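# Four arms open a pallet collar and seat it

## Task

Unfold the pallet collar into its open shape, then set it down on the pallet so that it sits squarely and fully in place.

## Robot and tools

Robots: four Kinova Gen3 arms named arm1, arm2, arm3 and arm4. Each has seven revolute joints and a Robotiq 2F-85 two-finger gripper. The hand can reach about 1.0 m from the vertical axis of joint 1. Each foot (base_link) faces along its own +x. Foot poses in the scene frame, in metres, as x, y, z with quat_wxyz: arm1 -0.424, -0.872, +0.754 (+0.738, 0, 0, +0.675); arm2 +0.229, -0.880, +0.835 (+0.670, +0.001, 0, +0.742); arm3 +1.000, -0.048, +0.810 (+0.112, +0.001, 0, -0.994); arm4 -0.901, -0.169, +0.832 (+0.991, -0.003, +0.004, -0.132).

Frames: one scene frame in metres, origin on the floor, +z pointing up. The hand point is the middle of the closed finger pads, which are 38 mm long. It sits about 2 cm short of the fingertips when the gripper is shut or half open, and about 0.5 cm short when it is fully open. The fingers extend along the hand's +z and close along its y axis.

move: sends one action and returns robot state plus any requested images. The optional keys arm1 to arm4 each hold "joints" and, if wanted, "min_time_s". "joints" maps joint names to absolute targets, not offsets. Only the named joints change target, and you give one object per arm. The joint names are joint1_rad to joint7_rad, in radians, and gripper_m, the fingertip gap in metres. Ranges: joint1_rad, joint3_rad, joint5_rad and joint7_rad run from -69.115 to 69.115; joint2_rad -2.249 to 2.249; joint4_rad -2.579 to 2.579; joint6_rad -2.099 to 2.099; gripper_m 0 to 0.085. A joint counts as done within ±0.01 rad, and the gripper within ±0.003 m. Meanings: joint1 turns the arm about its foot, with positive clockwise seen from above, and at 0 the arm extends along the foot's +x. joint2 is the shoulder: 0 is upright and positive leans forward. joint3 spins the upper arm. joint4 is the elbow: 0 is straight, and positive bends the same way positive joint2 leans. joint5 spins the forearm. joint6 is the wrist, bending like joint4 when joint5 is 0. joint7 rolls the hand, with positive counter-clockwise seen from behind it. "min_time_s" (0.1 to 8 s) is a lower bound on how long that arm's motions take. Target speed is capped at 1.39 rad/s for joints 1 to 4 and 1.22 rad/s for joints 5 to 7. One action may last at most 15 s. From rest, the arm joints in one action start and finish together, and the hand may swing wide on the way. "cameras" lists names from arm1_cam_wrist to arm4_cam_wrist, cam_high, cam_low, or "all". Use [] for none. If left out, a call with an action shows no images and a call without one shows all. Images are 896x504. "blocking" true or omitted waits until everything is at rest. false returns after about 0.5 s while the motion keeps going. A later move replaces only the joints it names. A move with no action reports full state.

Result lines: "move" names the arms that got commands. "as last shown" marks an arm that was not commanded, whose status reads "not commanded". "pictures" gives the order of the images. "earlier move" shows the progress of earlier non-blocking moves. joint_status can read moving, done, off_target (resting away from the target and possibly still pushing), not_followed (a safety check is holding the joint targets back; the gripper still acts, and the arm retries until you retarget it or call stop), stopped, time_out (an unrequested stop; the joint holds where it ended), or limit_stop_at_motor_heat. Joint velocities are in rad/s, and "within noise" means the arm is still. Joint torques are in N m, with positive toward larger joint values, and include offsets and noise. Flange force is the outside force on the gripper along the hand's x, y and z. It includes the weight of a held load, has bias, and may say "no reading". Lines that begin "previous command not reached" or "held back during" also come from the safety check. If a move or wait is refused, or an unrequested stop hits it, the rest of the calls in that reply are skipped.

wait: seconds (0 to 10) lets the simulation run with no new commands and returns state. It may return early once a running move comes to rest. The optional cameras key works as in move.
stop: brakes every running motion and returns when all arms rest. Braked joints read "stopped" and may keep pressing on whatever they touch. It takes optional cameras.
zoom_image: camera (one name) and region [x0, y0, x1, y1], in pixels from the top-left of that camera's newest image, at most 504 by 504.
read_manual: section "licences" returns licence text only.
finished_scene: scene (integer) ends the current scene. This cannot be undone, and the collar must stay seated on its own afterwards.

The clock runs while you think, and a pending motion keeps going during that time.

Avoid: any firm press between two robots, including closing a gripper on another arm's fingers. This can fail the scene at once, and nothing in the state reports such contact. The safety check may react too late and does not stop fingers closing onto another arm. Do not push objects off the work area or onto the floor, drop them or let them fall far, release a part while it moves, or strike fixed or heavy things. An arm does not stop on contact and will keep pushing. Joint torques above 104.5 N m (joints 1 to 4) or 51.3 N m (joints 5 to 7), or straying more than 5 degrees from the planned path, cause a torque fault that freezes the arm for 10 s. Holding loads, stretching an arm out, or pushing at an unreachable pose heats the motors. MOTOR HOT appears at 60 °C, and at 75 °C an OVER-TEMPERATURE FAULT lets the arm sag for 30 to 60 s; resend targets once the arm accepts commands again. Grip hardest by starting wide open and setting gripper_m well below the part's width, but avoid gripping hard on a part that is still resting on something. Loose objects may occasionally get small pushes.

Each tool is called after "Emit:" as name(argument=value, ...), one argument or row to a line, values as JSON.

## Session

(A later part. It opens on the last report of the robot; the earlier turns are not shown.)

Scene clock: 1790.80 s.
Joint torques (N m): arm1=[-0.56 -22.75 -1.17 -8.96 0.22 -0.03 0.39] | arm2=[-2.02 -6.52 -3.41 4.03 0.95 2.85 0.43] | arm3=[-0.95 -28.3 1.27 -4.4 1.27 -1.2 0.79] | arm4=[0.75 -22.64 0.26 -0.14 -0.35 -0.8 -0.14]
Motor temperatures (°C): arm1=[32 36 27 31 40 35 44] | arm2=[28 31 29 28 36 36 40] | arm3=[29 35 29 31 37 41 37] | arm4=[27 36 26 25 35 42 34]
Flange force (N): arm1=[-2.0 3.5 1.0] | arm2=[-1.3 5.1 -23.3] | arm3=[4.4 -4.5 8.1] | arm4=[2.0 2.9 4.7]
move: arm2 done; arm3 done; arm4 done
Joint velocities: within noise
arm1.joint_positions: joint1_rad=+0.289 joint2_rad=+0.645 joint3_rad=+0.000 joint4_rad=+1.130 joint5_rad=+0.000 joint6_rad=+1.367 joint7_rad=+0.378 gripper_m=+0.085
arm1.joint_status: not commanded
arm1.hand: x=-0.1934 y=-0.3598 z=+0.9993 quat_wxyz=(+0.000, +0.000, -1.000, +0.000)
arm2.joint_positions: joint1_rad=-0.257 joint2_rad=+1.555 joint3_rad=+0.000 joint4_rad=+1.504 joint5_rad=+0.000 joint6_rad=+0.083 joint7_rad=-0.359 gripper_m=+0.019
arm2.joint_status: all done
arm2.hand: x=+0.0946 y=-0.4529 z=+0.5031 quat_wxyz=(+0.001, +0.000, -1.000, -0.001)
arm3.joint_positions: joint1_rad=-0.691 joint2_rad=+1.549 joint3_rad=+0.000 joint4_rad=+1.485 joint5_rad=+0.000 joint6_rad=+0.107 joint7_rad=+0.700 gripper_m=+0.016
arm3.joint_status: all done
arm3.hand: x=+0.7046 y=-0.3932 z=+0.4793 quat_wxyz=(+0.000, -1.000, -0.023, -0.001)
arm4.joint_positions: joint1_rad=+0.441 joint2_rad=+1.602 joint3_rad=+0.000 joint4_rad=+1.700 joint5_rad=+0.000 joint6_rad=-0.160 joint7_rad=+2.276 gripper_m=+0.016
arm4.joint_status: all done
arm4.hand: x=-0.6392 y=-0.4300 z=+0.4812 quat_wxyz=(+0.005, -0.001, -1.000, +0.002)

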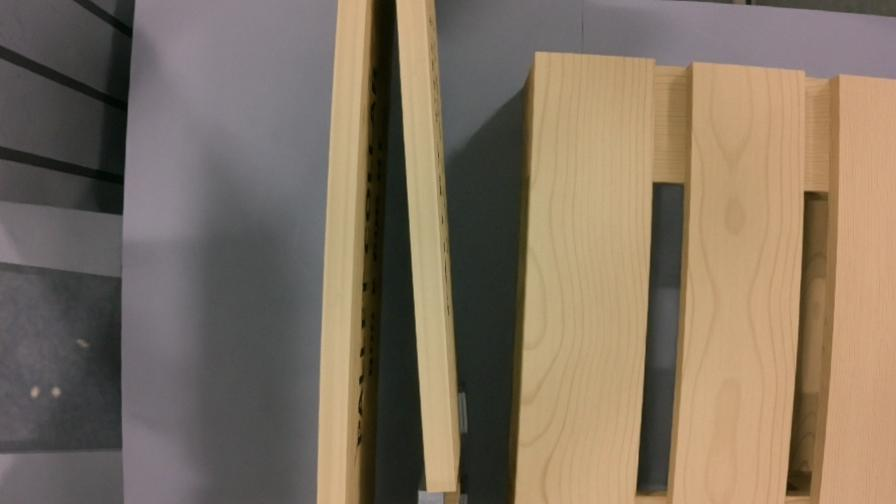

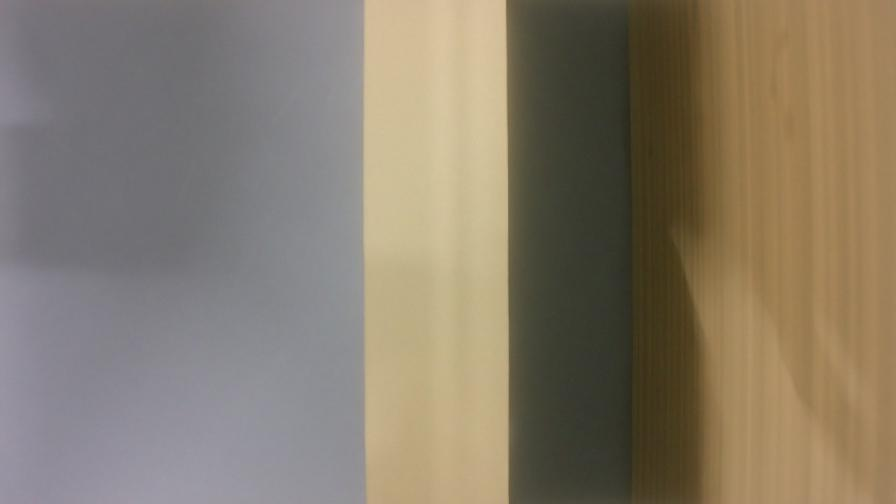

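Emit:
move(
  arm1={"joints": {"joint1_rad": 0.338, "joint2_rad": 1.155, "joint4_rad": 1.659, "joint6_rad": 0.328, "joint7_rad": 0.407, "gripper_m": 0.045}},
  cameras=["arm1_cam_wrist", "arm4_cam_wrist", "cam_high"],
)

Scene clock: 1858.23 s.
Joint torques (N m): arm1=[-0.54 -23.1 -0.95 -3.01 0.26 -0.02 0.38] | arm2=[-2 -6.89 -3.28 3.9 0.85 2.91 0.49] | arm3=[-0.96 -28.28 1.32 -4.4 1.3 -1.22 0.83] | arm4=[0.73 -22.69 0.28 -0.12 -0.37 -0.86 -0.15]
Motor temperatures (°C): arm1=[32 36 27 31 40 35 44] | arm2=[28 31 29 28 36 36 40] | arm3=[29 35 29 31 37 41 37] | arm4=[27 38 26 25 35 42 34]
Flange force (N): arm1=[-0.5 0.8 3.6] | arm2=[-1.4 4.5 -22.7] | arm3=[4.4 -4.4 8.0] | arm4=[1.9 2.7 4.9]
move: arm1 done
Joint velocities: within noise
arm1.joint_positions: joint1_rad=+0.338 joint2_rad=+1.155 joint3_rad=+0.000 joint4_rad=+1.659 joint5_rad=+0.000 joint6_rad=+0.328 joint7_rad=+0.407 gripper_m=+0.045
arm1.joint_status: all done
arm1.hand: x=-0.1997 y=-0.4399 z=+0.5992 quat_wxyz=(+0.000, -0.010, -1.000, +0.000)
arm2, arm3, arm4: as last shown
arm2.hand: x=+0.0946 y=-0.4528 z=+0.5032 quat_wxyz=(+0.001, +0.000, -1.000, -0.001)
arm3.hand: x=+0.7046 y=-0.3933 z=+0.4793 quat_wxyz=(+0.000, -1.000, -0.023, -0.001)
arm4.hand: x=-0.6392 y=-0.4299 z=+0.4812 quat_wxyz=(+0.005, -0.001, -1.000, +0.002)

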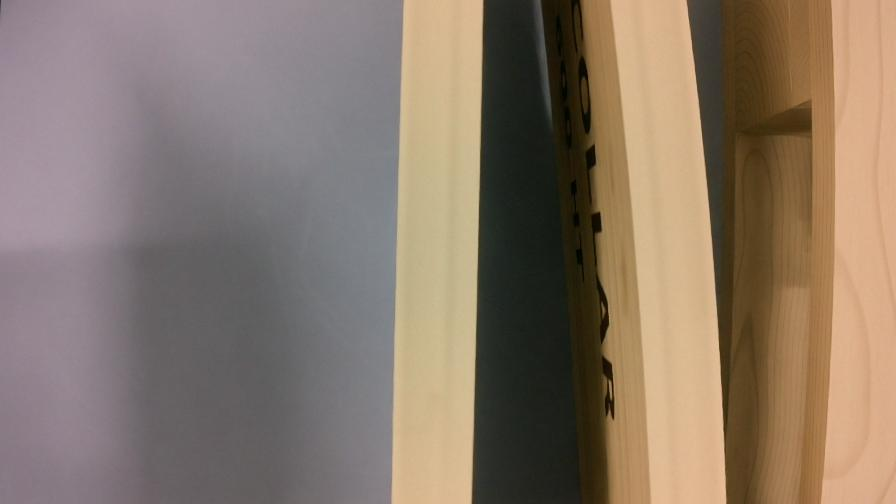

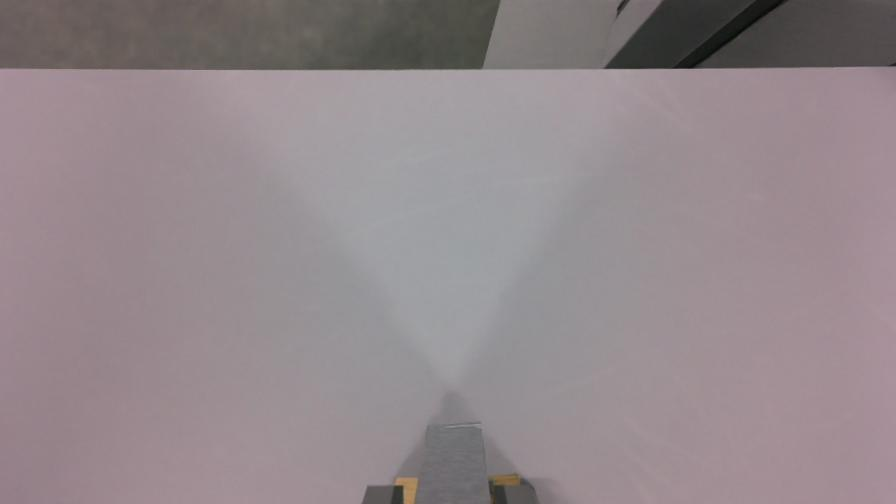

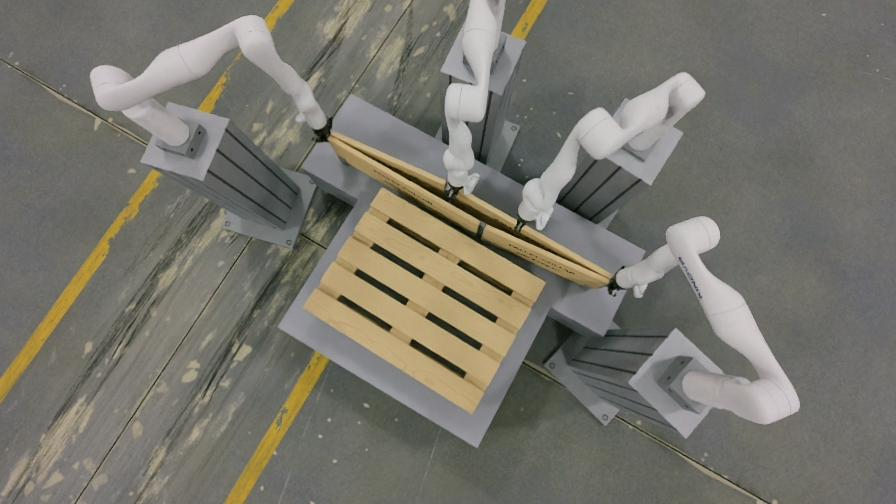

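Emit:
move(
  arm1={"joints": {"joint1_rad": 0.3415, "joint2_rad": 1.3775, "joint4_rad": 1.540, "joint6_rad": 0.224, "joint7_rad": 0.4105}, "min_time_s": 2},
)

Emit:
move(
  arm1={"joints": {"gripper_m": 0.012}},
  cameras=["arm1_cam_wrist"],
)

Emit:
move(
  arm4={"joints": {"gripper_m": 0.05}},
)

Emit:
move(
  arm4={"joints": {"joint2_rad": 1.323, "joint4_rad": 2.0, "joint6_rad": -0.181}},
)

Scene clock: 1886.87 s.
Joint torques (N m): arm1=[-0.58 -23.49 -0.93 -2.13 0.23 -0.03 0.41] | arm2=[-1.92 -6.95 -3.35 3.93 0.89 2.85 0.47] | arm3=[-1.02 -28.32 1.28 -4.37 1.28 -1.2 0.8] | arm4=[0.7 -22.7 0.27 -0.13 -0.37 -0.84 -0.12]
Motor temperatures (°C): arm1=[32 36 27 31 40 35 44] | arm2=[28 31 29 28 35 36 40] | arm3=[29 35 29 31 37 41 37] | arm4=[27 39 26 25 35 42 34]
Flange force (N): arm1=[-0.4 0.3 3.5] | arm2=[-1.2 4.8 -22.5] | arm3=[4.2 -4.5 8.2] | arm4=[2.0 2.7 4.9]
move: arm1 done
Joint velocities: within noise
arm1.joint_positions: joint1_rad=+0.341 joint2_rad=+1.378 joint3_rad=+0.000 joint4_rad=+1.540 joint5_rad=+0.000 joint6_rad=+0.224 joint7_rad=+0.410 gripper_m=+0.045
arm1.joint_status: all done
arm1.hand: x=-0.1996 y=-0.4436 z=+0.5012 quat_wxyz=(+0.000, -0.010, -1.000, +0.000)
arm2, arm3, arm4: as last shown
pictures: none

Scene clock: 1887.63 s.
Joint torques (N m): arm1=[-4.14 -27.22 -4.27 -14.02 0.23 -5.91 0.61] | arm2=[-3.3 -7.98 -4.99 10.63 0.91 5.79 0.57] | arm3=[-1.17 -28.18 0.98 -4.09 1.26 -1.06 0.77] | arm4=[3.42 -25.24 4.48 -1.73 -0.65 -1.48 -0.13]
Motor temperatures (°C): arm1=[32 36 27 31 40 35 44] | arm2=[28 31 29 28 35 36 40] | arm3=[29 35 29 31 37 41 37] | arm4=[27 39 26 25 35 42 34]
Flange force (N): arm1=[3.5 -23.1 -11.8] | arm2=[0.2 18.7 -4.3] | arm3=[3.6 -4.4 8.6] | arm4=[-0.3 10.7 7.0]
move: arm1 off_target
Joint velocities: within noise
arm1.joint_positions: joint1_rad=+0.342 joint2_rad=+1.378 joint3_rad=+0.000 joint4_rad=+1.540 joint5_rad=+0.000 joint6_rad=+0.224 joint7_rad=+0.410 gripper_m=+0.019
arm1.joint_status: gripper_m off_target (ended at +0.019, target +0.012)
arm1.hand: x=-0.1996 y=-0.4437 z=+0.5012 quat_wxyz=(+0.000, -0.010, -1.000, +0.000)
arm2.joint_positions: joint1_rad=-0.257 joint2_rad=+1.555 joint3_rad=+0.000 joint4_rad=+1.504 joint5_rad=+0.000 joint6_rad=+0.082 joint7_rad=-0.359 gripper_m=+0.019
arm2.joint_status: not commanded
arm2.hand: x=+0.0946 y=-0.4527 z=+0.5032 quat_wxyz=(+0.001, +0.000, -1.000, -0.001)
arm3, arm4: as last shown
arm4.hand: x=-0.6393 y=-0.4298 z=+0.4812 quat_wxyz=(+0.005, -0.001, -1.000, +0.002)

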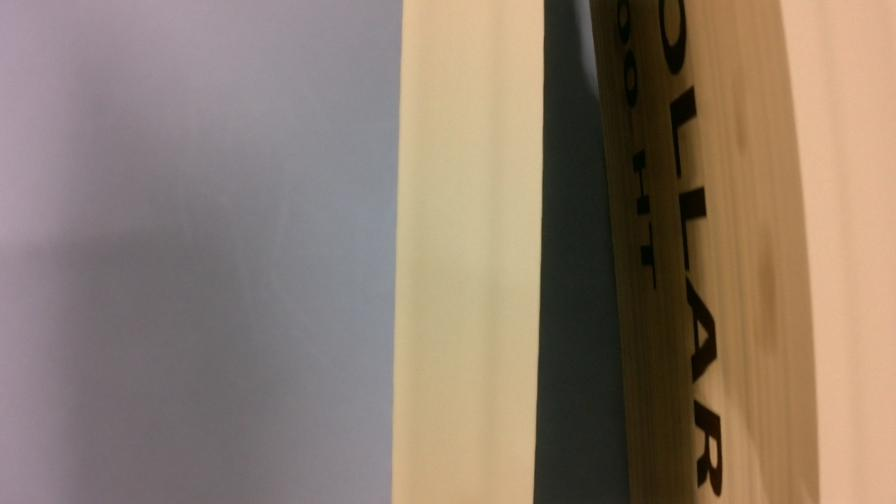

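Scene clock: 1888.50 s.
Joint torques (N m): arm1=[-4.21 -30.18 -4.49 -10.36 0.66 -4.1 1.15] | arm2=[-3.04 -9.37 -3.76 5.95 1.3 3.16 0.83] | arm3=[-1.5 -27.86 0.54 -3.7 1.21 -0.84 0.74] | arm4=[0.46 -18.56 -0.48 1.66 -0.2 0.32 -0.01]
Motor temperatures (°C): arm1=[32 36 27 31 40 35 44] | arm2=[28 31 29 28 35 36 40] | arm3=[29 35 29 31 37 41 37] | arm4=[27 39 26 25 35 42 34]
Flange force (N): arm1=[0.3 -14.4 2.4] | arm2=[-0.8 11.4 -12.0] | arm3=[2.6 -4.5 8.7] | arm4=[0.2 0.4 -0.6]
move: arm4 done
Joint velocities: within noise
arm1.joint_positions: joint1_rad=+0.341 joint2_rad=+1.378 joint3_rad=+0.000 joint4_rad=+1.540 joint5_rad=+0.000 joint6_rad=+0.224 joint7_rad=+0.410 gripper_m=+0.019
arm1.joint_status: not commanded
arm1.hand: x=-0.1996 y=-0.4436 z=+0.5012 quat_wxyz=(+0.000, -0.010, -1.000, +0.000)
arm2.joint_positions: joint1_rad=-0.257 joint2_rad=+1.555 joint3_rad=+0.000 joint4_rad=+1.504 joint5_rad=+0.000 joint6_rad=+0.083 joint7_rad=-0.359 gripper_m=+0.019
arm2.joint_status: not commanded
arm2.hand: x=+0.0946 y=-0.4528 z=+0.5032 quat_wxyz=(+0.001, +0.000, -1.000, -0.001)
arm3: as last shown
arm4.joint_positions: joint1_rad=+0.441 joint2_rad=+1.602 joint3_rad=+0.000 joint4_rad=+1.700 joint5_rad=+0.000 joint6_rad=-0.160 joint7_rad=+2.276 gripper_m=+0.050
arm4.joint_status: all done
arm4.hand: x=-0.6392 y=-0.4299 z=+0.4812 quat_wxyz=(+0.005, -0.001, -1.000, +0.002)
pictures: none

Scene clock: 1889.93 s.
Joint torques (N m): arm1=[-4.18 -30.15 -4.48 -10.31 0.65 -4.08 1.15] | arm2=[-2.93 -9.35 -3.83 5.81 1.3 3.15 0.85] | arm3=[-1.57 -27.92 0.51 -3.72 1.22 -0.84 0.81] | arm4=[0.42 -17.73 -0.46 1.85 -0.2 0.3 -0.04]
Motor temperatures (°C): arm1=[32 36 27 31 40 35 44] | arm2=[28 31 29 28 35 36 40] | arm3=[29 35 29 31 37 41 37] | arm4=[27 39 26 25 35 42 34]
Flange force (N): arm1=[0.3 -14.3 2.5] | arm2=[-0.7 10.8 -12.4] | arm3=[2.6 -4.6 8.8] | arm4=[0.2 0.2 -0.7]
move: arm4 done
Joint velocities: within noise
arm1, arm2, arm3: as last shown
arm4.joint_positions: joint1_rad=+0.441 joint2_rad=+1.323 joint3_rad=+0.000 joint4_rad=+2.000 joint5_rad=+0.000 joint6_rad=-0.181 joint7_rad=+2.276 gripper_m=+0.050
arm4.joint_status: all done
arm4.hand: x=-0.6527 y=-0.4169 z=+0.5987 quat_wxyz=(+0.005, -0.001, -1.000, +0.002)
pictures: none

Emit:
move(
  arm3={"joints": {"gripper_m": 0.05}},
)

Emit:
move(
  arm3={"joints": {"joint2_rad": 1.266, "joint4_rad": 1.707, "joint6_rad": 0.169}},
)

Emit:
move(
  arm1={"joints": {"joint1_rad": 0.389, "joint2_rad": 1.3565, "joint4_rad": 1.696, "joint6_rad": 0.089, "joint7_rad": 0.458}, "min_time_s": 2},
  arm2={"joints": {"joint1_rad": -0.301, "joint2_rad": 1.549, "joint4_rad": 1.661, "joint6_rad": -0.068, "joint7_rad": -0.4025}, "min_time_s": 2},
  cameras=["cam_high"],
)

Emit:
move(
  arm1={"joints": {"joint1_rad": 0.447, "joint2_rad": 1.354, "joint4_rad": 1.8325, "joint6_rad": -0.045, "joint7_rad": 0.516}, "min_time_s": 2},
  arm2={"joints": {"joint1_rad": -0.356, "joint2_rad": 1.565, "joint4_rad": 1.796, "joint6_rad": -0.2195, "joint7_rad": -0.458}, "min_time_s": 2},
  cameras=["cam_high", "cam_low", "arm3_cam_wrist", "arm4_cam_wrist"],
)

Scene clock: 1937.07 s.
Joint torques (N m): arm1=[-4.29 -30.08 -4.6 -9.99 0.64 -3.9 1.13] | arm2=[-3.01 -9.33 -3.87 5.51 1.28 2.87 0.9] | arm3=[-0.72 -20.87 0.35 -1.68 0.51 0.09 -0.02] | arm4=[0.49 -17.79 -0.44 1.84 -0.2 0.31 -0.04]
Motor temperatures (°C): arm1=[32 37 27 31 40 35 44] | arm2=[28 31 29 28 35 36 40] | arm3=[29 36 28 31 37 41 37] | arm4=[27 39 26 25 35 42 34]
Flange force (N): arm1=[-0.2 -13.9 2.9] | arm2=[-0.9 10.8 -13.2] | arm3=[1.2 -2.8 -3.2] | arm4=[0.2 0.4 -0.5]
move: arm3 done
Joint velocities: within noise
arm1, arm2, arm4: as last shown
arm2.hand: x=+0.0946 y=-0.4527 z=+0.5032 quat_wxyz=(+0.001, +0.000, -1.000, -0.001)
arm3.joint_positions: joint1_rad=-0.691 joint2_rad=+1.549 joint3_rad=+0.000 joint4_rad=+1.485 joint5_rad=+0.000 joint6_rad=+0.107 joint7_rad=+0.700 gripper_m=+0.050
arm3.joint_status: all done
arm3.hand: x=+0.7046 y=-0.3933 z=+0.4793 quat_wxyz=(+0.000, -1.000, -0.023, -0.001)
pictures: none

Scene clock: 1938.47 s.
Joint torques (N m): arm1=[-4.32 -30.06 -4.52 -9.97 0.67 -3.86 1.2] | arm2=[-3.07 -9.36 -3.94 5.43 1.28 2.88 0.88] | arm3=[-0.76 -20.48 0.3 -2.18 0.49 0.1 -0.02] | arm4=[0.43 -17.76 -0.44 1.87 -0.17 0.31 -0.02]
Motor temperatures (°C): arm1=[32 37 27 31 40 35 44] | arm2=[28 31 29 28 35 36 40] | arm3=[29 36 28 31 37 41 37] | arm4=[27 39 26 25 35 42 34]
Flange force (N): arm1=[-0.1 -13.9 3.0] | arm2=[-1.1 10.6 -13.3] | arm3=[1.0 -2.8 -2.3] | arm4=[0.1 0.3 -0.5]
move: arm3 done
Joint velocities: within noise
arm1, arm2, arm4: as last shown
arm3.joint_positions: joint1_rad=-0.691 joint2_rad=+1.266 joint3_rad=+0.000 joint4_rad=+1.707 joint5_rad=+0.000 joint6_rad=+0.169 joint7_rad=+0.700 gripper_m=+0.050
arm3.joint_status: all done
arm3.hand: x=+0.7045 y=-0.3931 z=+0.5993 quat_wxyz=(+0.000, -1.000, -0.023, -0.001)
pictures: none

Scene clock: 1940.77 s.
Joint torques (N m): arm1=[-5.34 -38.5 -5.97 -3.47 1.11 -0.61 1.47] | arm2=[-2.87 -11.98 -3.55 3.93 1.84 1.84 1.16] | arm3=[-0.77 -20.55 0.34 -2.21 0.49 0.09 -0.02] | arm4=[0.39 -17.73 -0.46 1.85 -0.16 0.34 -0.05]
Motor temperatures (°C): arm1=[32 37 27 31 40 35 44] | arm2=[28 31 29 28 35 36 40] | arm3=[29 36 28 31 37 41 37] | arm4=[27 39 26 25 35 42 34]
Flange force (N): arm1=[-6.3 -6.7 37.7] | arm2=[-1.4 6.6 -10.6] | arm3=[1.0 -2.9 -2.3] | arm4=[0.3 0.3 -0.6]
move: arm1 done; arm2 done
Joint velocities: within noise
arm1.joint_positions: joint1_rad=+0.389 joint2_rad=+1.356 joint3_rad=+0.000 joint4_rad=+1.696 joint5_rad=+0.000 joint6_rad=+0.089 joint7_rad=+0.458 gripper_m=+0.019
arm1.joint_status: all done
arm1.hand: x=-0.1995 y=-0.4935 z=+0.5033 quat_wxyz=(+0.000, -0.010, -1.000, +0.000)
arm2.joint_positions: joint1_rad=-0.301 joint2_rad=+1.549 joint3_rad=+0.000 joint4_rad=+1.661 joint5_rad=+0.000 joint6_rad=-0.068 joint7_rad=-0.403 gripper_m=+0.019
arm2.joint_status: all done
arm2.hand: x=+0.0946 y=-0.5028 z=+0.5053 quat_wxyz=(+0.001, +0.001, -1.000, -0.001)
arm3, arm4: as last shown

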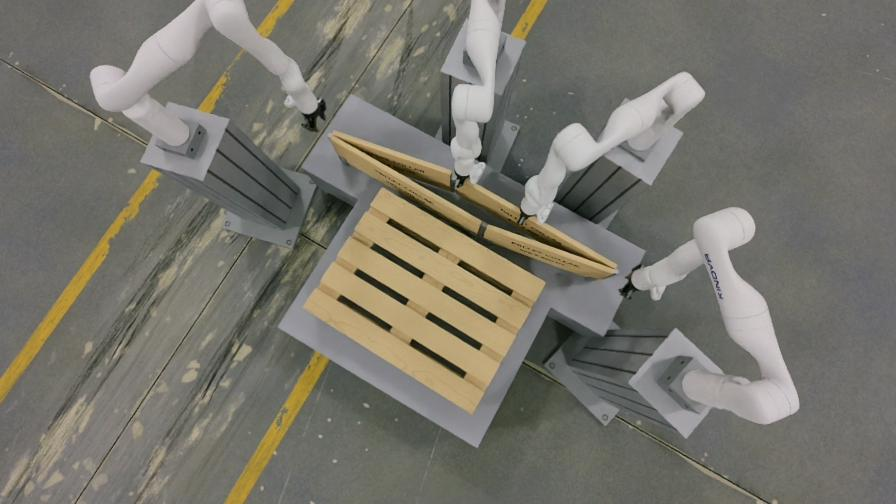

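Scene clock: 1943.07 s.
Joint torques (N m): arm1=[-4.48 -36.4 -4.93 -1.1 1.51 -0.78 1.51] | arm2=[-3.07 -10.95 -4.02 4.72 2.1 1.65 1.15] | arm3=[-0.7 -20.58 0.34 -2.19 0.47 0.08 -0.05] | arm4=[0.4 -17.76 -0.5 1.87 -0.18 0.33 -0.03]
Motor temperatures (°C): arm1=[32 37 27 31 40 35 44] | arm2=[28 31 29 28 35 36 40] | arm3=[29 36 28 31 37 41 37] | arm4=[27 39 26 25 35 42 34]
Flange force (N): arm1=[-4.5 -7.2 38.6] | arm2=[-1.9 7.8 -11.1] | arm3=[1.0 -2.7 -2.1] | arm4=[0.3 0.2 -0.5]
move: arm1 done; arm2 done
Joint velocities: within noise
arm1.joint_positions: joint1_rad=+0.447 joint2_rad=+1.354 joint3_rad=+0.000 joint4_rad=+1.833 joint5_rad=+0.000 joint6_rad=-0.045 joint7_rad=+0.516 gripper_m=+0.019
arm1.joint_status: all done
arm1.hand: x=-0.1996 y=-0.5435 z=+0.5034 quat_wxyz=(+0.000, -0.010, -1.000, +0.000)
arm2.joint_positions: joint1_rad=-0.356 joint2_rad=+1.565 joint3_rad=+0.000 joint4_rad=+1.796 joint5_rad=+0.000 joint6_rad=-0.220 joint7_rad=-0.458 gripper_m=+0.019
arm2.joint_status: all done
arm2.hand: x=+0.0948 y=-0.5526 z=+0.5052 quat_wxyz=(+0.001, +0.000, -1.000, -0.001)
arm3, arm4: as last shown
pictures: arm3_cam_wrist, arm4_cam_wrist, cam_high, cam_low

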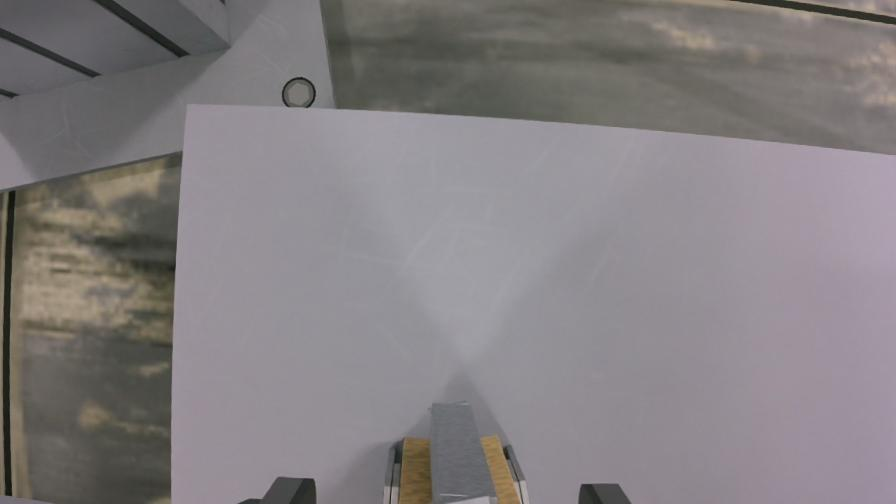

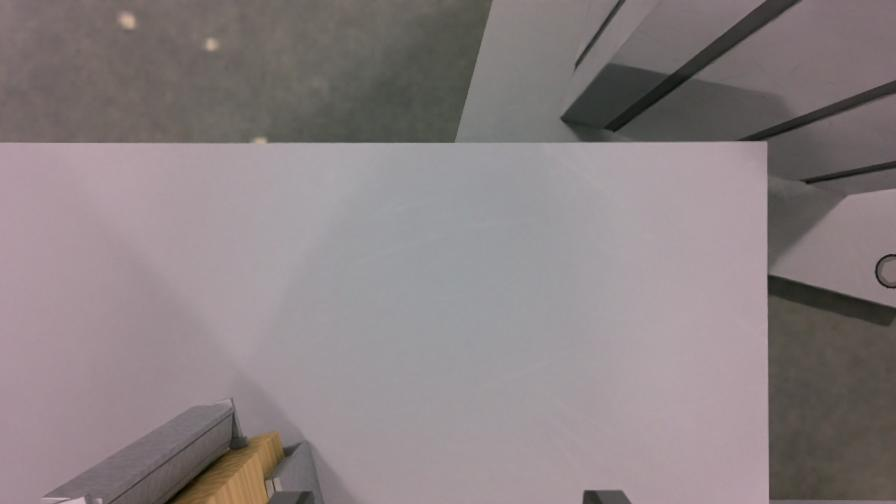

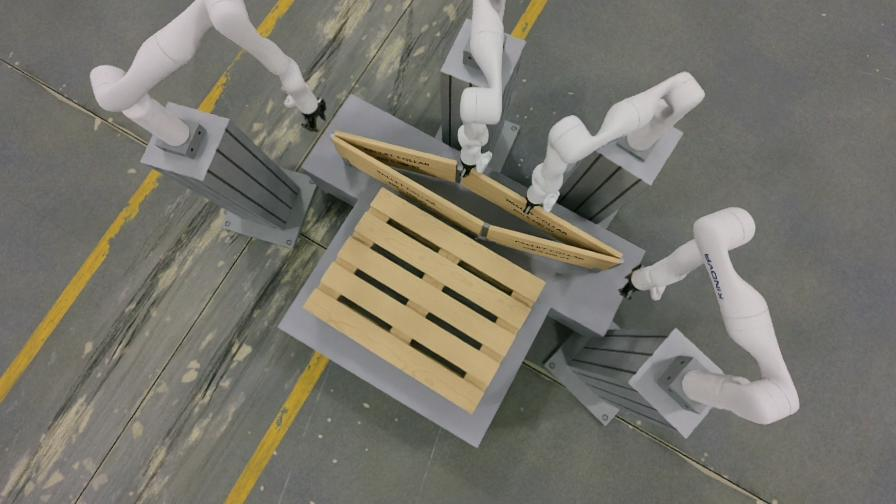

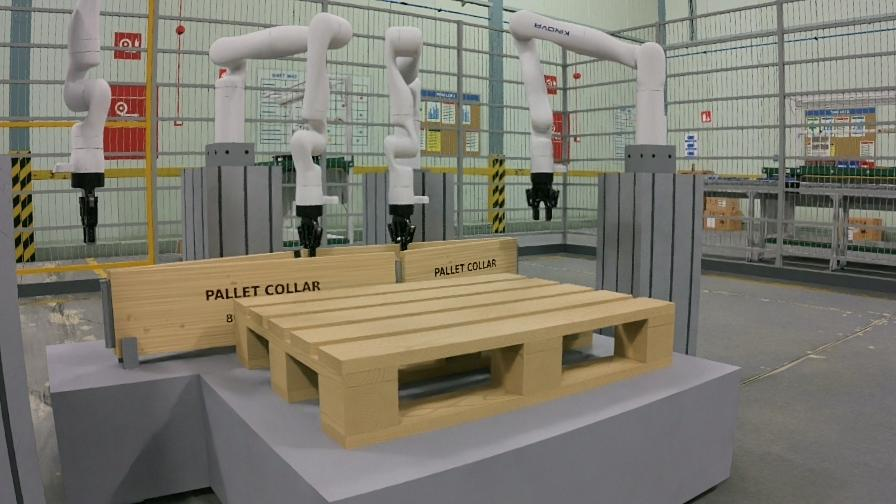

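Emit:
move(
  arm3={"joints": {"joint1_rad": -0.535, "joint2_rad": 1.401, "joint4_rad": 1.114, "joint6_rad": 0.627, "joint7_rad": 1.085}},
  arm4={"joints": {"joint1_rad": 0.159, "joint2_rad": 1.455, "joint4_rad": 1.063, "joint6_rad": 0.623, "joint7_rad": 2.2686}},
  cameras=["arm3_cam_wrist", "arm4_cam_wrist"],
)

Scene clock: 2001.70 s.
Joint torques (N m): arm1=[-4.57 -36.38 -4.91 -1.05 1.52 -0.73 1.47] | arm2=[-3.03 -10.98 -4.08 4.75 2.11 1.73 1.15] | arm3=[-0.76 -24.68 0.39 -5.91 0.47 0.12 -0.04] | arm4=[0.44 -25.21 -0.39 -5.05 -0.13 0.33 -0.04]
Motor temperatures (°C): arm1=[32 39 27 30 40 35 44] | arm2=[28 30 29 28 35 36 40] | arm3=[29 36 28 31 37 41 37] | arm4=[27 39 26 25 35 42 34]
Flange force (N): arm1=[-4.7 -7.3 38.7] | arm2=[-1.9 7.6 -10.9] | arm3=[3.7 -3.0 -2.8] | arm4=[0.2 0.8 -0.4]
move: arm3 done; arm4 done
Joint velocities: within noise
arm1, arm2: as last shown
arm3.joint_positions: joint1_rad=-0.535 joint2_rad=+1.401 joint3_rad=+0.000 joint4_rad=+1.114 joint5_rad=+0.000 joint6_rad=+0.627 joint7_rad=+1.085 gripper_m=+0.050
arm3.joint_status: all done
arm3.hand: x=+0.5494 y=-0.4427 z=+0.5991 quat_wxyz=(+0.000, -0.991, -0.137, -0.001)
arm4.joint_positions: joint1_rad=+0.159 joint2_rad=+1.455 joint3_rad=+0.000 joint4_rad=+1.063 joint5_rad=+0.000 joint6_rad=+0.623 joint7_rad=+2.269 gripper_m=+0.050
arm4.joint_status: all done
arm4.hand: x=-0.3656 y=-0.4407 z=+0.5956 quat_wxyz=(+0.005, +0.136, -0.991, +0.002)

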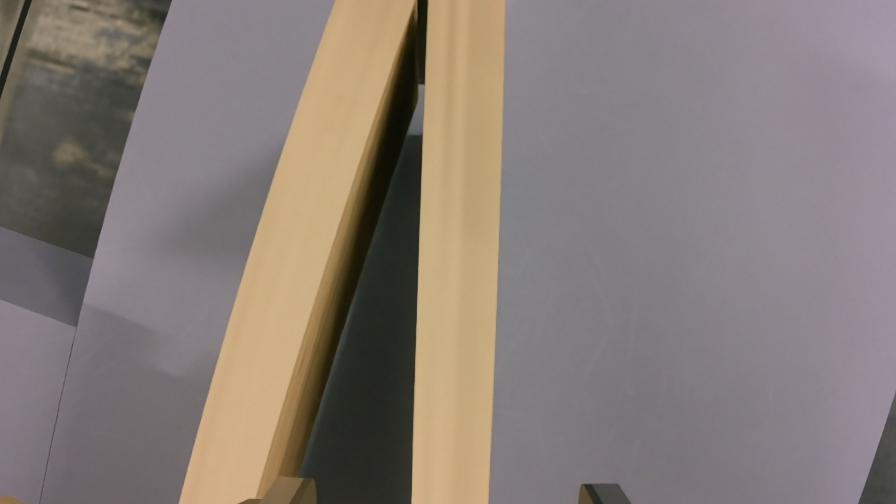

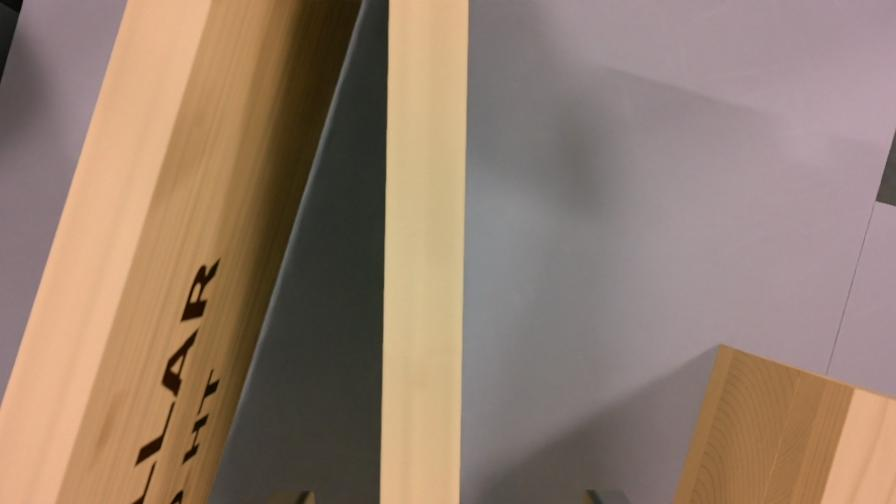

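Emit:
move(
  arm3={"joints": {"joint1_rad": -0.5365, "joint2_rad": 1.626, "joint4_rad": 0.908, "joint6_rad": 0.607, "joint7_rad": 1.065, "gripper_m": 0.036}, "min_time_s": 2},
  arm4={"joints": {"joint1_rad": 0.168, "joint2_rad": 1.686, "joint4_rad": 0.813, "joint6_rad": 0.643, "joint7_rad": 2.259, "gripper_m": 0.040}, "min_time_s": 2},
  cameras=["arm3_cam_wrist", "arm4_cam_wrist"],
)

Emit:
move(
  arm3={"joints": {"gripper_m": 0.012}},
  arm4={"joints": {"gripper_m": 0.012}},
  cameras=["arm3_cam_wrist", "arm4_cam_wrist", "cam_high"],
)

Scene clock: 2035.13 s.
Joint torques (N m): arm1=[-4.44 -36.4 -4.92 -1.09 1.52 -0.78 1.48] | arm2=[-3.04 -10.95 -4.14 4.75 2.14 1.7 1.16] | arm3=[-0.74 -24.79 0.41 -5.77 0.47 0.11 -0.03] | arm4=[0.45 -25.36 -0.48 -5.21 -0.17 0.35 -0.02]
Motor temperatures (°C): arm1=[32 40 27 30 40 35 44] | arm2=[28 31 29 28 35 36 40] | arm3=[29 36 28 31 37 41 37] | arm4=[27 39 26 25 35 42 34]
Flange force (N): arm1=[-4.4 -7.1 38.7] | arm2=[-1.9 7.7 -11.0] | arm3=[4.1 -3.3 -3.8] | arm4=[0.4 1.0 -0.5]
move: arm3 done; arm4 done
Joint velocities: within noise
arm1, arm2: as last shown
arm3.joint_positions: joint1_rad=-0.536 joint2_rad=+1.626 joint3_rad=+0.000 joint4_rad=+0.908 joint5_rad=+0.000 joint6_rad=+0.607 joint7_rad=+1.065 gripper_m=+0.036
arm3.joint_status: all done
arm3.hand: x=+0.5496 y=-0.4441 z=+0.5014 quat_wxyz=(-0.001, -0.992, -0.128, -0.001)
arm4.joint_positions: joint1_rad=+0.168 joint2_rad=+1.686 joint3_rad=+0.000 joint4_rad=+0.813 joint5_rad=+0.000 joint6_rad=+0.643 joint7_rad=+2.259 gripper_m=+0.040
arm4.joint_status: all done
arm4.hand: x=-0.3648 y=-0.4478 z=+0.5022 quat_wxyz=(+0.005, +0.127, -0.992, +0.001)

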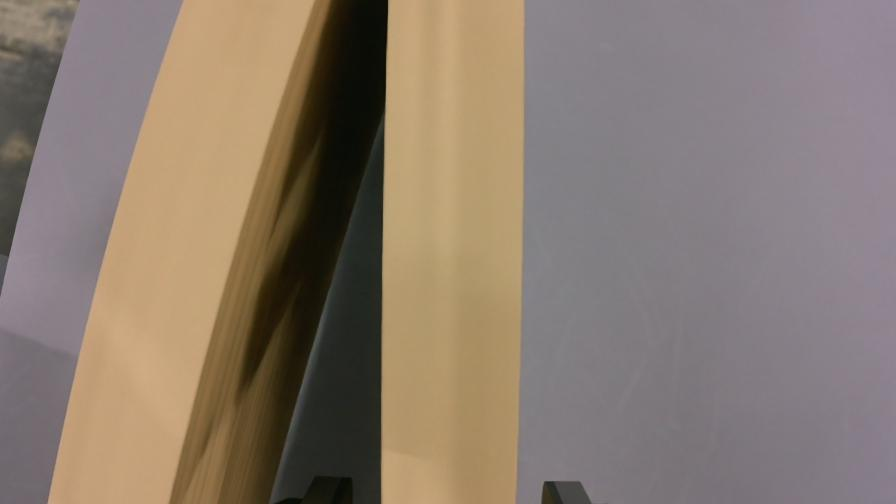

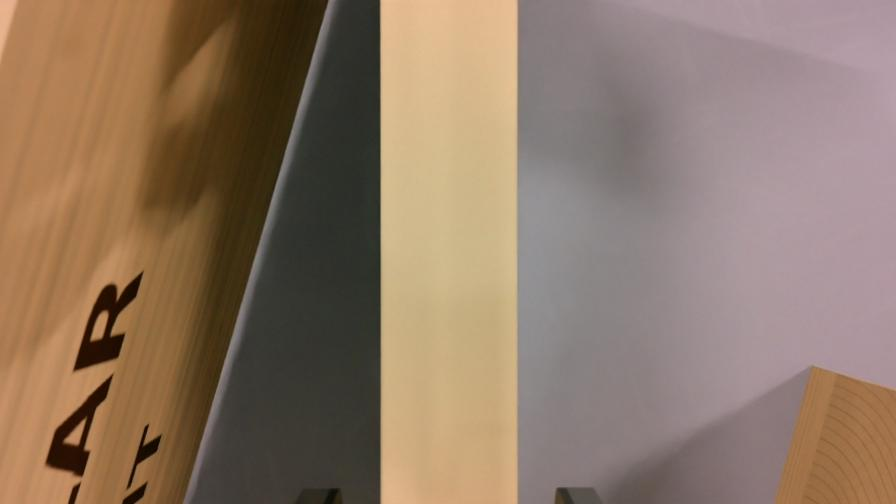

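Scene clock: 2035.83 s.
Joint torques (N m): arm1=[-5.14 -39.14 -6.31 -1.39 1.29 -1.02 1.28] | arm2=[-1.78 -11.01 -1.92 3.85 1.77 1.16 1.05] | arm3=[-3.99 -23.08 -4.02 -7.21 -1.25 -1.67 -0.28] | arm4=[0.81 -23.86 0.47 -7.74 0.24 -2.25 -0.31]
Motor temperatures (°C): arm1=[32 40 27 30 40 35 44] | arm2=[28 31 29 28 35 36 40] | arm3=[29 36 28 31 37 41 37] | arm4=[27 39 26 25 35 42 34]
Flange force (N): arm1=[-6.2 -8.7 44.7] | arm2=[0.8 5.5 -13.0] | arm3=[4.9 -10.2 -11.6] | arm4=[6.0 6.2 -11.1]
move: arm3 off_target; arm4 off_target
Joint velocities: within noise
arm1, arm2: as last shown
arm2.hand: x=+0.0948 y=-0.5527 z=+0.5052 quat_wxyz=(+0.001, +0.000, -1.000, -0.001)
arm3.joint_positions: joint1_rad=-0.536 joint2_rad=+1.626 joint3_rad=+0.000 joint4_rad=+0.908 joint5_rad=+0.000 joint6_rad=+0.607 joint7_rad=+1.065 gripper_m=+0.019
arm3.joint_status: gripper_m off_target (ended at +0.019, target +0.012)
arm3.hand: x=+0.5496 y=-0.4441 z=+0.5014 quat_wxyz=(-0.001, -0.992, -0.128, -0.001)
arm4.joint_positions: joint1_rad=+0.168 joint2_rad=+1.686 joint3_rad=+0.000 joint4_rad=+0.813 joint5_rad=+0.000 joint6_rad=+0.643 joint7_rad=+2.259 gripper_m=+0.019
arm4.joint_status: gripper_m off_target (ended at +0.019, target +0.012)
arm4.hand: x=-0.3648 y=-0.4478 z=+0.5021 quat_wxyz=(+0.005, +0.127, -0.992, +0.001)

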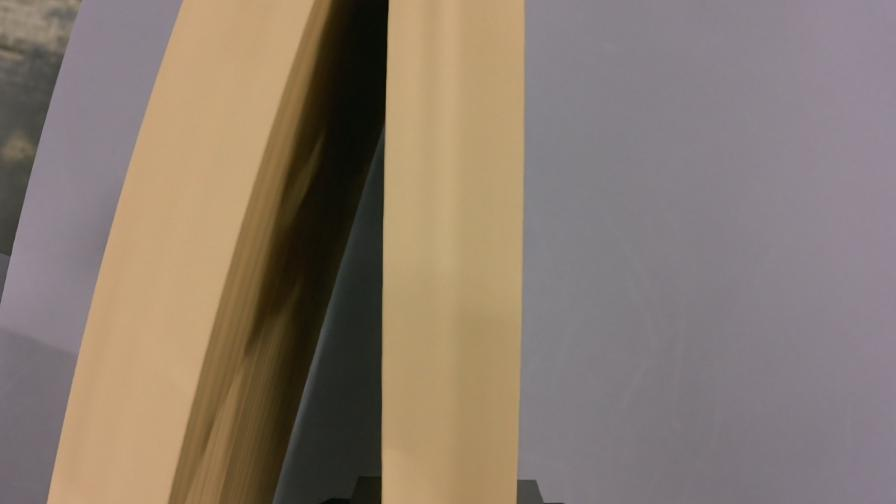

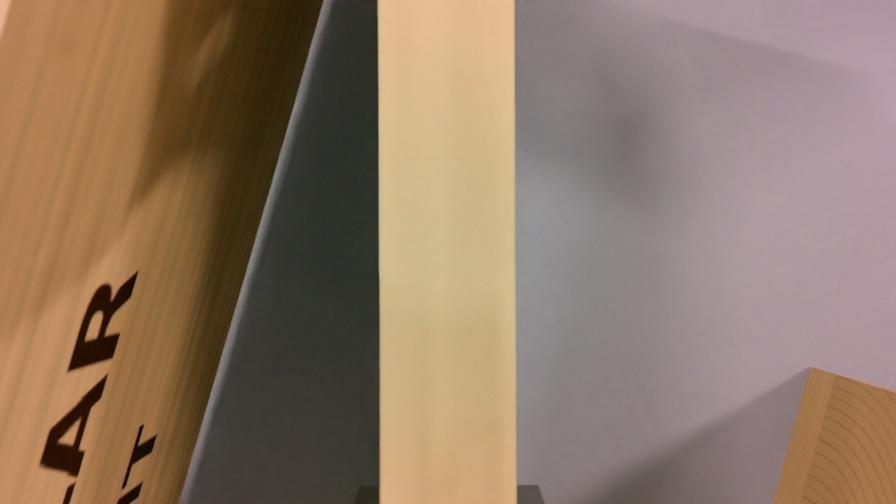

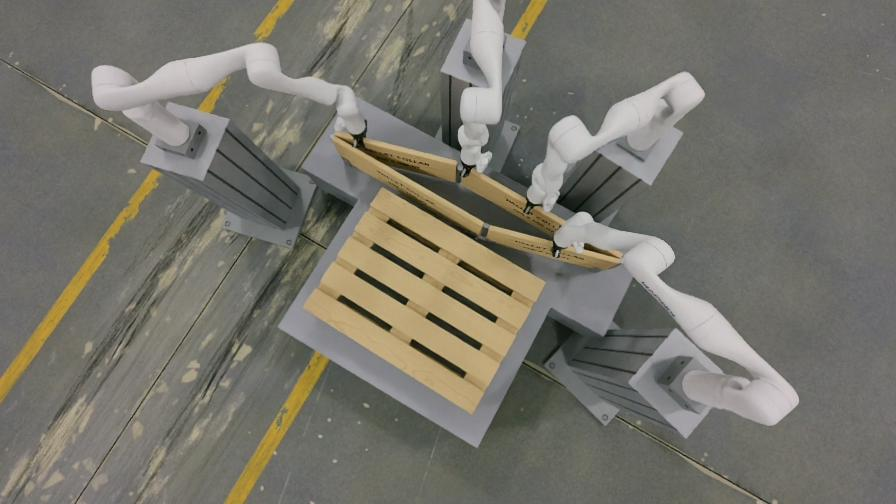

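Emit:
move(
  arm1={"joints": {"joint2_rad": 1.204, "joint4_rad": 1.9247, "joint6_rad": 0.013}, "min_time_s": 2.2},
  arm2={"joints": {"joint2_rad": 1.420, "joint4_rad": 1.926, "joint6_rad": -0.204}, "min_time_s": 2.2},
  arm3={"joints": {"joint2_rad": 1.485, "joint4_rad": 1.046, "joint6_rad": 0.611}, "min_time_s": 2.2},
  arm4={"joints": {"joint2_rad": 1.5385, "joint4_rad": 0.970, "joint6_rad": 0.633}, "min_time_s": 2.2},
  cameras=["cam_low"],
)

Scene clock: 2077.57 s.
Joint torques (N m): arm1=[-5.48 -33.33 -6.52 -4.23 1.18 -1.84 1.32] | arm2=[-3.69 -9.49 -5.42 6.4 2.15 2.51 1.08] | arm3=[-2.7 -33.21 -1.45 -4.65 -0.38 3.03 -0.32] | arm4=[1.02 -35.1 -0.24 -8.13 -0.15 0.12 0.14]
Motor temperatures (°C): arm1=[32 41 27 30 40 34 44] | arm2=[28 31 29 28 35 36 39] | arm3=[29 36 28 31 37 41 37] | arm4=[27 40 26 25 35 42 34]
Flange force (N): arm1=[-5.4 -11.0 28.6] | arm2=[-2.5 11.4 -11.5] | arm3=[-5.7 -2.5 18.9] | arm4=[-1.0 1.4 15.4]
move: arm1 done; arm2 done; arm3 done; arm4 done
Joint velocities: within noise
arm1.joint_positions: joint1_rad=+0.447 joint2_rad=+1.204 joint3_rad=+0.000 joint4_rad=+1.925 joint5_rad=+0.000 joint6_rad=+0.013 joint7_rad=+0.516 gripper_m=+0.019
arm1.joint_status: all done
arm1.hand: x=-0.1996 y=-0.5435 z=+0.5635 quat_wxyz=(+0.000, -0.010, -1.000, +0.000)
arm2.joint_positions: joint1_rad=-0.356 joint2_rad=+1.420 joint3_rad=+0.000 joint4_rad=+1.926 joint5_rad=+0.000 joint6_rad=-0.204 joint7_rad=-0.458 gripper_m=+0.019
arm2.joint_status: all done
arm2.hand: x=+0.0950 y=-0.5530 z=+0.5650 quat_wxyz=(+0.001, +0.000, -1.000, -0.001)
arm3.joint_positions: joint1_rad=-0.536 joint2_rad=+1.485 joint3_rad=+0.000 joint4_rad=+1.046 joint5_rad=+0.000 joint6_rad=+0.611 joint7_rad=+1.065 gripper_m=+0.019
arm3.joint_status: all done
arm3.hand: x=+0.5498 y=-0.4437 z=+0.5612 quat_wxyz=(+0.000, -0.992, -0.128, -0.001)
arm4.joint_positions: joint1_rad=+0.168 joint2_rad=+1.538 joint3_rad=+0.000 joint4_rad=+0.970 joint5_rad=+0.000 joint6_rad=+0.633 joint7_rad=+2.259 gripper_m=+0.019
arm4.joint_status: all done
arm4.hand: x=-0.3639 y=-0.4477 z=+0.5623 quat_wxyz=(+0.005, +0.127, -0.992, +0.002)

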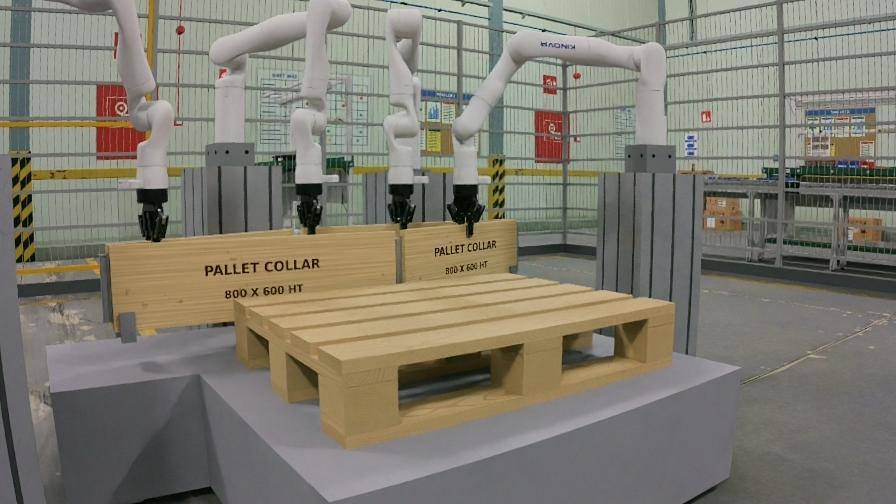

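Emit:
move(
  arm1={"joints": {"joint2_rad": 1.0503, "joint4_rad": 1.990, "joint6_rad": 0.101}, "min_time_s": 2},
  arm2={"joints": {"joint2_rad": 1.267, "joint4_rad": 2.032, "joint6_rad": -0.157}, "min_time_s": 2},
  arm3={"joints": {"joint2_rad": 1.355, "joint4_rad": 1.1435, "joint6_rad": 0.643}, "min_time_s": 2},
  arm4={"joints": {"joint2_rad": 1.405, "joint4_rad": 1.082, "joint6_rad": 0.654}, "min_time_s": 2},
)

Emit:
move(
  arm1={"joints": {"joint2_rad": 0.869, "joint4_rad": 2.030, "joint6_rad": 0.2425}, "min_time_s": 2},
  arm2={"joints": {"joint2_rad": 1.0774, "joint4_rad": 2.122, "joint6_rad": -0.058}, "min_time_s": 2},
  arm3={"joints": {"joint2_rad": 1.2145, "joint4_rad": 1.216, "joint6_rad": 0.711}, "min_time_s": 2},
  arm4={"joints": {"joint2_rad": 1.262, "joint4_rad": 1.167, "joint6_rad": 0.713}, "min_time_s": 2},
  cameras=["cam_low"],
)

Scene clock: 2093.77 s.
Joint torques (N m): arm1=[-5.47 -33.86 -6.43 -6.9 0.99 -2.5 1.38] | arm2=[-4 -9.78 -5.71 6.19 2.15 2.46 1.2] | arm3=[-1 -35.02 0.13 -7.08 0.11 1.93 -0.3] | arm4=[-0.13 -36.04 -0.96 -10.25 -0.19 -1.03 0.37]
Motor temperatures (°C): arm1=[32 41 27 30 40 34 44] | arm2=[28 31 29 28 35 36 39] | arm3=[29 37 28 31 37 41 37] | arm4=[27 42 26 25 35 42 34]
Flange force (N): arm1=[-4.5 -11.8 30.3] | arm2=[-3.0 11.8 -11.4] | arm3=[-1.2 -1.6 19.1] | arm4=[2.9 2.9 14.1]
move: arm1 done; arm2 done; arm3 done; arm4 done
Joint velocities: within noise
arm1.joint_positions: joint1_rad=+0.447 joint2_rad=+1.050 joint3_rad=+0.000 joint4_rad=+1.990 joint5_rad=+0.000 joint6_rad=+0.101 joint7_rad=+0.516 gripper_m=+0.019
arm1.joint_status: all done
arm1.hand: x=-0.1995 y=-0.5434 z=+0.6234 quat_wxyz=(+0.000, -0.010, -1.000, +0.000)
arm2.joint_positions: joint1_rad=-0.356 joint2_rad=+1.267 joint3_rad=+0.000 joint4_rad=+2.032 joint5_rad=+0.000 joint6_rad=-0.157 joint7_rad=-0.458 gripper_m=+0.019
arm2.joint_status: all done
arm2.hand: x=+0.0951 y=-0.5531 z=+0.6250 quat_wxyz=(+0.001, +0.000, -1.000, -0.001)
arm3.joint_positions: joint1_rad=-0.536 joint2_rad=+1.355 joint3_rad=+0.000 joint4_rad=+1.143 joint5_rad=+0.000 joint6_rad=+0.643 joint7_rad=+1.065 gripper_m=+0.019
arm3.joint_status: all done
arm3.hand: x=+0.5495 y=-0.4438 z=+0.6212 quat_wxyz=(+0.000, -0.992, -0.128, -0.001)
arm4.joint_positions: joint1_rad=+0.168 joint2_rad=+1.405 joint3_rad=+0.000 joint4_rad=+1.082 joint5_rad=+0.000 joint6_rad=+0.654 joint7_rad=+2.259 gripper_m=+0.019
arm4.joint_status: all done
arm4.hand: x=-0.3633 y=-0.4474 z=+0.6222 quat_wxyz=(+0.005, +0.127, -0.992, +0.002)
pictures: none

Scene clock: 2096.07 s.
Joint torques (N m): arm1=[-5.05 -33.64 -5.71 -9.75 0.69 -2.59 1.45] | arm2=[-5.14 -10.44 -7.48 4.29 1.98 1.89 1.22] | arm3=[0.33 -36.05 1.65 -9.36 0.66 1.25 -0.27] | arm4=[-1.72 -36.18 -2.43 -12.94 -0.6 -2.35 0.47]
Motor temperatures (°C): arm1=[32 41 27 30 40 34 44] | arm2=[28 31 29 28 35 36 39] | arm3=[29 37 28 31 37 41 37] | arm4=[27 42 26 25 35 42 34]
Flange force (N): arm1=[-3.2 -11.2 33.1] | arm2=[-6.7 10.8 -12.1] | arm3=[2.3 -0.9 19.7] | arm4=[8.2 4.4 12.1]
move: arm1 done; arm2 done; arm3 done; arm4 done
Joint velocities: within noise
arm1.joint_positions: joint1_rad=+0.447 joint2_rad=+0.869 joint3_rad=+0.000 joint4_rad=+2.030 joint5_rad=+0.000 joint6_rad=+0.242 joint7_rad=+0.516 gripper_m=+0.019
arm1.joint_status: all done
arm1.hand: x=-0.1995 y=-0.5434 z=+0.6934 quat_wxyz=(+0.000, -0.010, -1.000, +0.000)
arm2.joint_positions: joint1_rad=-0.356 joint2_rad=+1.077 joint3_rad=+0.000 joint4_rad=+2.122 joint5_rad=+0.000 joint6_rad=-0.058 joint7_rad=-0.458 gripper_m=+0.019
arm2.joint_status: all done
arm2.hand: x=+0.0951 y=-0.5529 z=+0.6950 quat_wxyz=(+0.001, +0.000, -1.000, -0.001)
arm3.joint_positions: joint1_rad=-0.536 joint2_rad=+1.215 joint3_rad=+0.000 joint4_rad=+1.216 joint5_rad=+0.000 joint6_rad=+0.711 joint7_rad=+1.065 gripper_m=+0.019
arm3.joint_status: all done
arm3.hand: x=+0.5494 y=-0.4438 z=+0.6913 quat_wxyz=(+0.000, -0.992, -0.128, -0.001)
arm4.joint_positions: joint1_rad=+0.168 joint2_rad=+1.262 joint3_rad=+0.000 joint4_rad=+1.167 joint5_rad=+0.000 joint6_rad=+0.713 joint7_rad=+2.259 gripper_m=+0.019
arm4.joint_status: all done
arm4.hand: x=-0.3630 y=-0.4470 z=+0.6922 quat_wxyz=(+0.005, +0.127, -0.992, +0.001)

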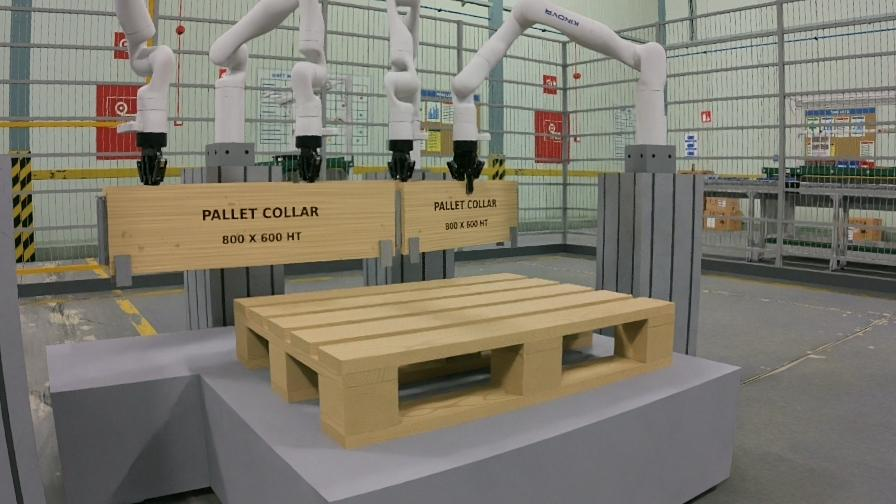

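Emit:
move(
  arm1={"joints": {"joint1_rad": 0.477, "joint2_rad": 0.913, "joint4_rad": 1.838, "joint6_rad": 0.390, "joint7_rad": 0.548}, "min_time_s": 3},
  arm2={"joints": {"joint1_rad": -0.213, "joint2_rad": 1.076, "joint4_rad": 2.0395, "joint6_rad": 0.026, "joint7_rad": -0.313}, "min_time_s": 3},
  arm3={"joints": {"joint1_rad": -0.3716, "joint2_rad": 1.1045, "joint4_rad": 1.5696, "joint6_rad": 0.4675, "joint7_rad": 1.447}, "min_time_s": 3},
  arm4={"joints": {"joint1_rad": 0.0085, "joint2_rad": 1.230, "joint4_rad": 1.263, "joint6_rad": 0.6487, "joint7_rad": 2.3164}, "min_time_s": 3},
  cameras=["cam_high"],
)

Scene clock: 2356.90 s.
Joint torques (N m): arm1=[-6.27 -32.72 -6.99 -9.69 0.45 -1.84 1.75] | arm2=[-3.8 -11.5 -4.89 4.07 1.83 2 1.33] | arm3=[-0.5 -34.88 1.25 -8.92 0.83 -0.75 0.07] | arm4=[-2.11 -37.62 -2.5 -13.21 -0.18 -2.31 0.9]
Motor temperatures (°C): arm1=[32 43 27 30 39 34 44] | arm2=[28 31 29 28 35 37 39] | arm3=[29 48 28 31 37 41 37] | arm4=[27 56 26 25 35 41 34]
Flange force (N): arm1=[-5.4 -9.1 24.8] | arm2=[-3.7 8.7 -10.0] | arm3=[3.3 -0.8 21.9] | arm4=[8.2 5.1 16.1]
move: arm1 done; arm2 done; arm3 done; arm4 done
Joint velocities: within noise
arm1.joint_positions: joint1_rad=+0.477 joint2_rad=+0.913 joint3_rad=+0.000 joint4_rad=+1.838 joint5_rad=+0.000 joint6_rad=+0.390 joint7_rad=+0.548 gripper_m=+0.019
arm1.joint_status: all done
arm1.hand: x=-0.1597 y=-0.5030 z=+0.6934 quat_wxyz=(+0.000, -0.009, -1.000, +0.000)
arm2.joint_positions: joint1_rad=-0.213 joint2_rad=+1.076 joint3_rad=+0.000 joint4_rad=+2.040 joint5_rad=+0.000 joint6_rad=+0.026 joint7_rad=-0.313 gripper_m=+0.019
arm2.joint_status: all done
arm2.hand: x=+0.1350 y=-0.5124 z=+0.6952 quat_wxyz=(+0.001, +0.001, -1.000, -0.001)
arm3.joint_positions: joint1_rad=-0.372 joint2_rad=+1.105 joint3_rad=+0.000 joint4_rad=+1.570 joint5_rad=+0.000 joint6_rad=+0.467 joint7_rad=+1.447 gripper_m=+0.019
arm3.joint_status: all done
arm3.hand: x=+0.5584 y=-0.3183 z=+0.6911 quat_wxyz=(-0.001, -0.972, -0.234, -0.001)
arm4.joint_positions: joint1_rad=+0.008 joint2_rad=+1.230 joint3_rad=+0.000 joint4_rad=+1.263 joint5_rad=+0.000 joint6_rad=+0.649 joint7_rad=+2.316 gripper_m=+0.019
arm4.joint_status: all done
arm4.hand: x=-0.3448 y=-0.3524 z=+0.6918 quat_wxyz=(+0.005, +0.233, -0.972, +0.001)

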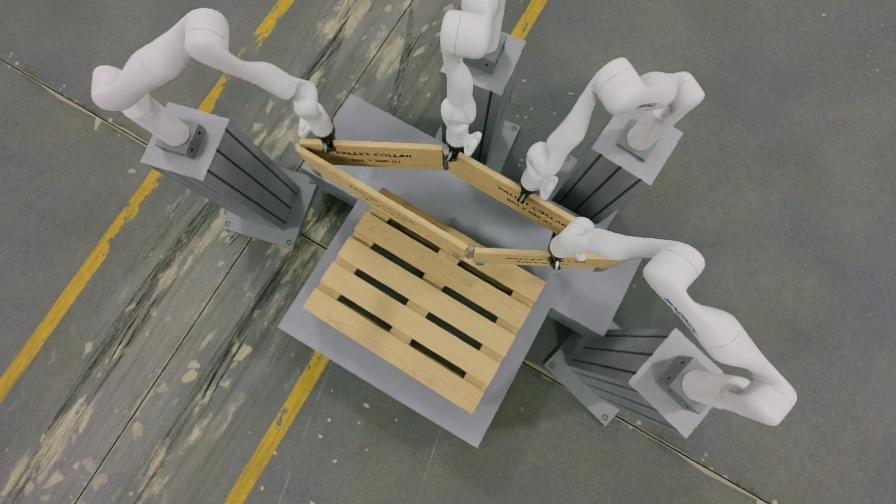

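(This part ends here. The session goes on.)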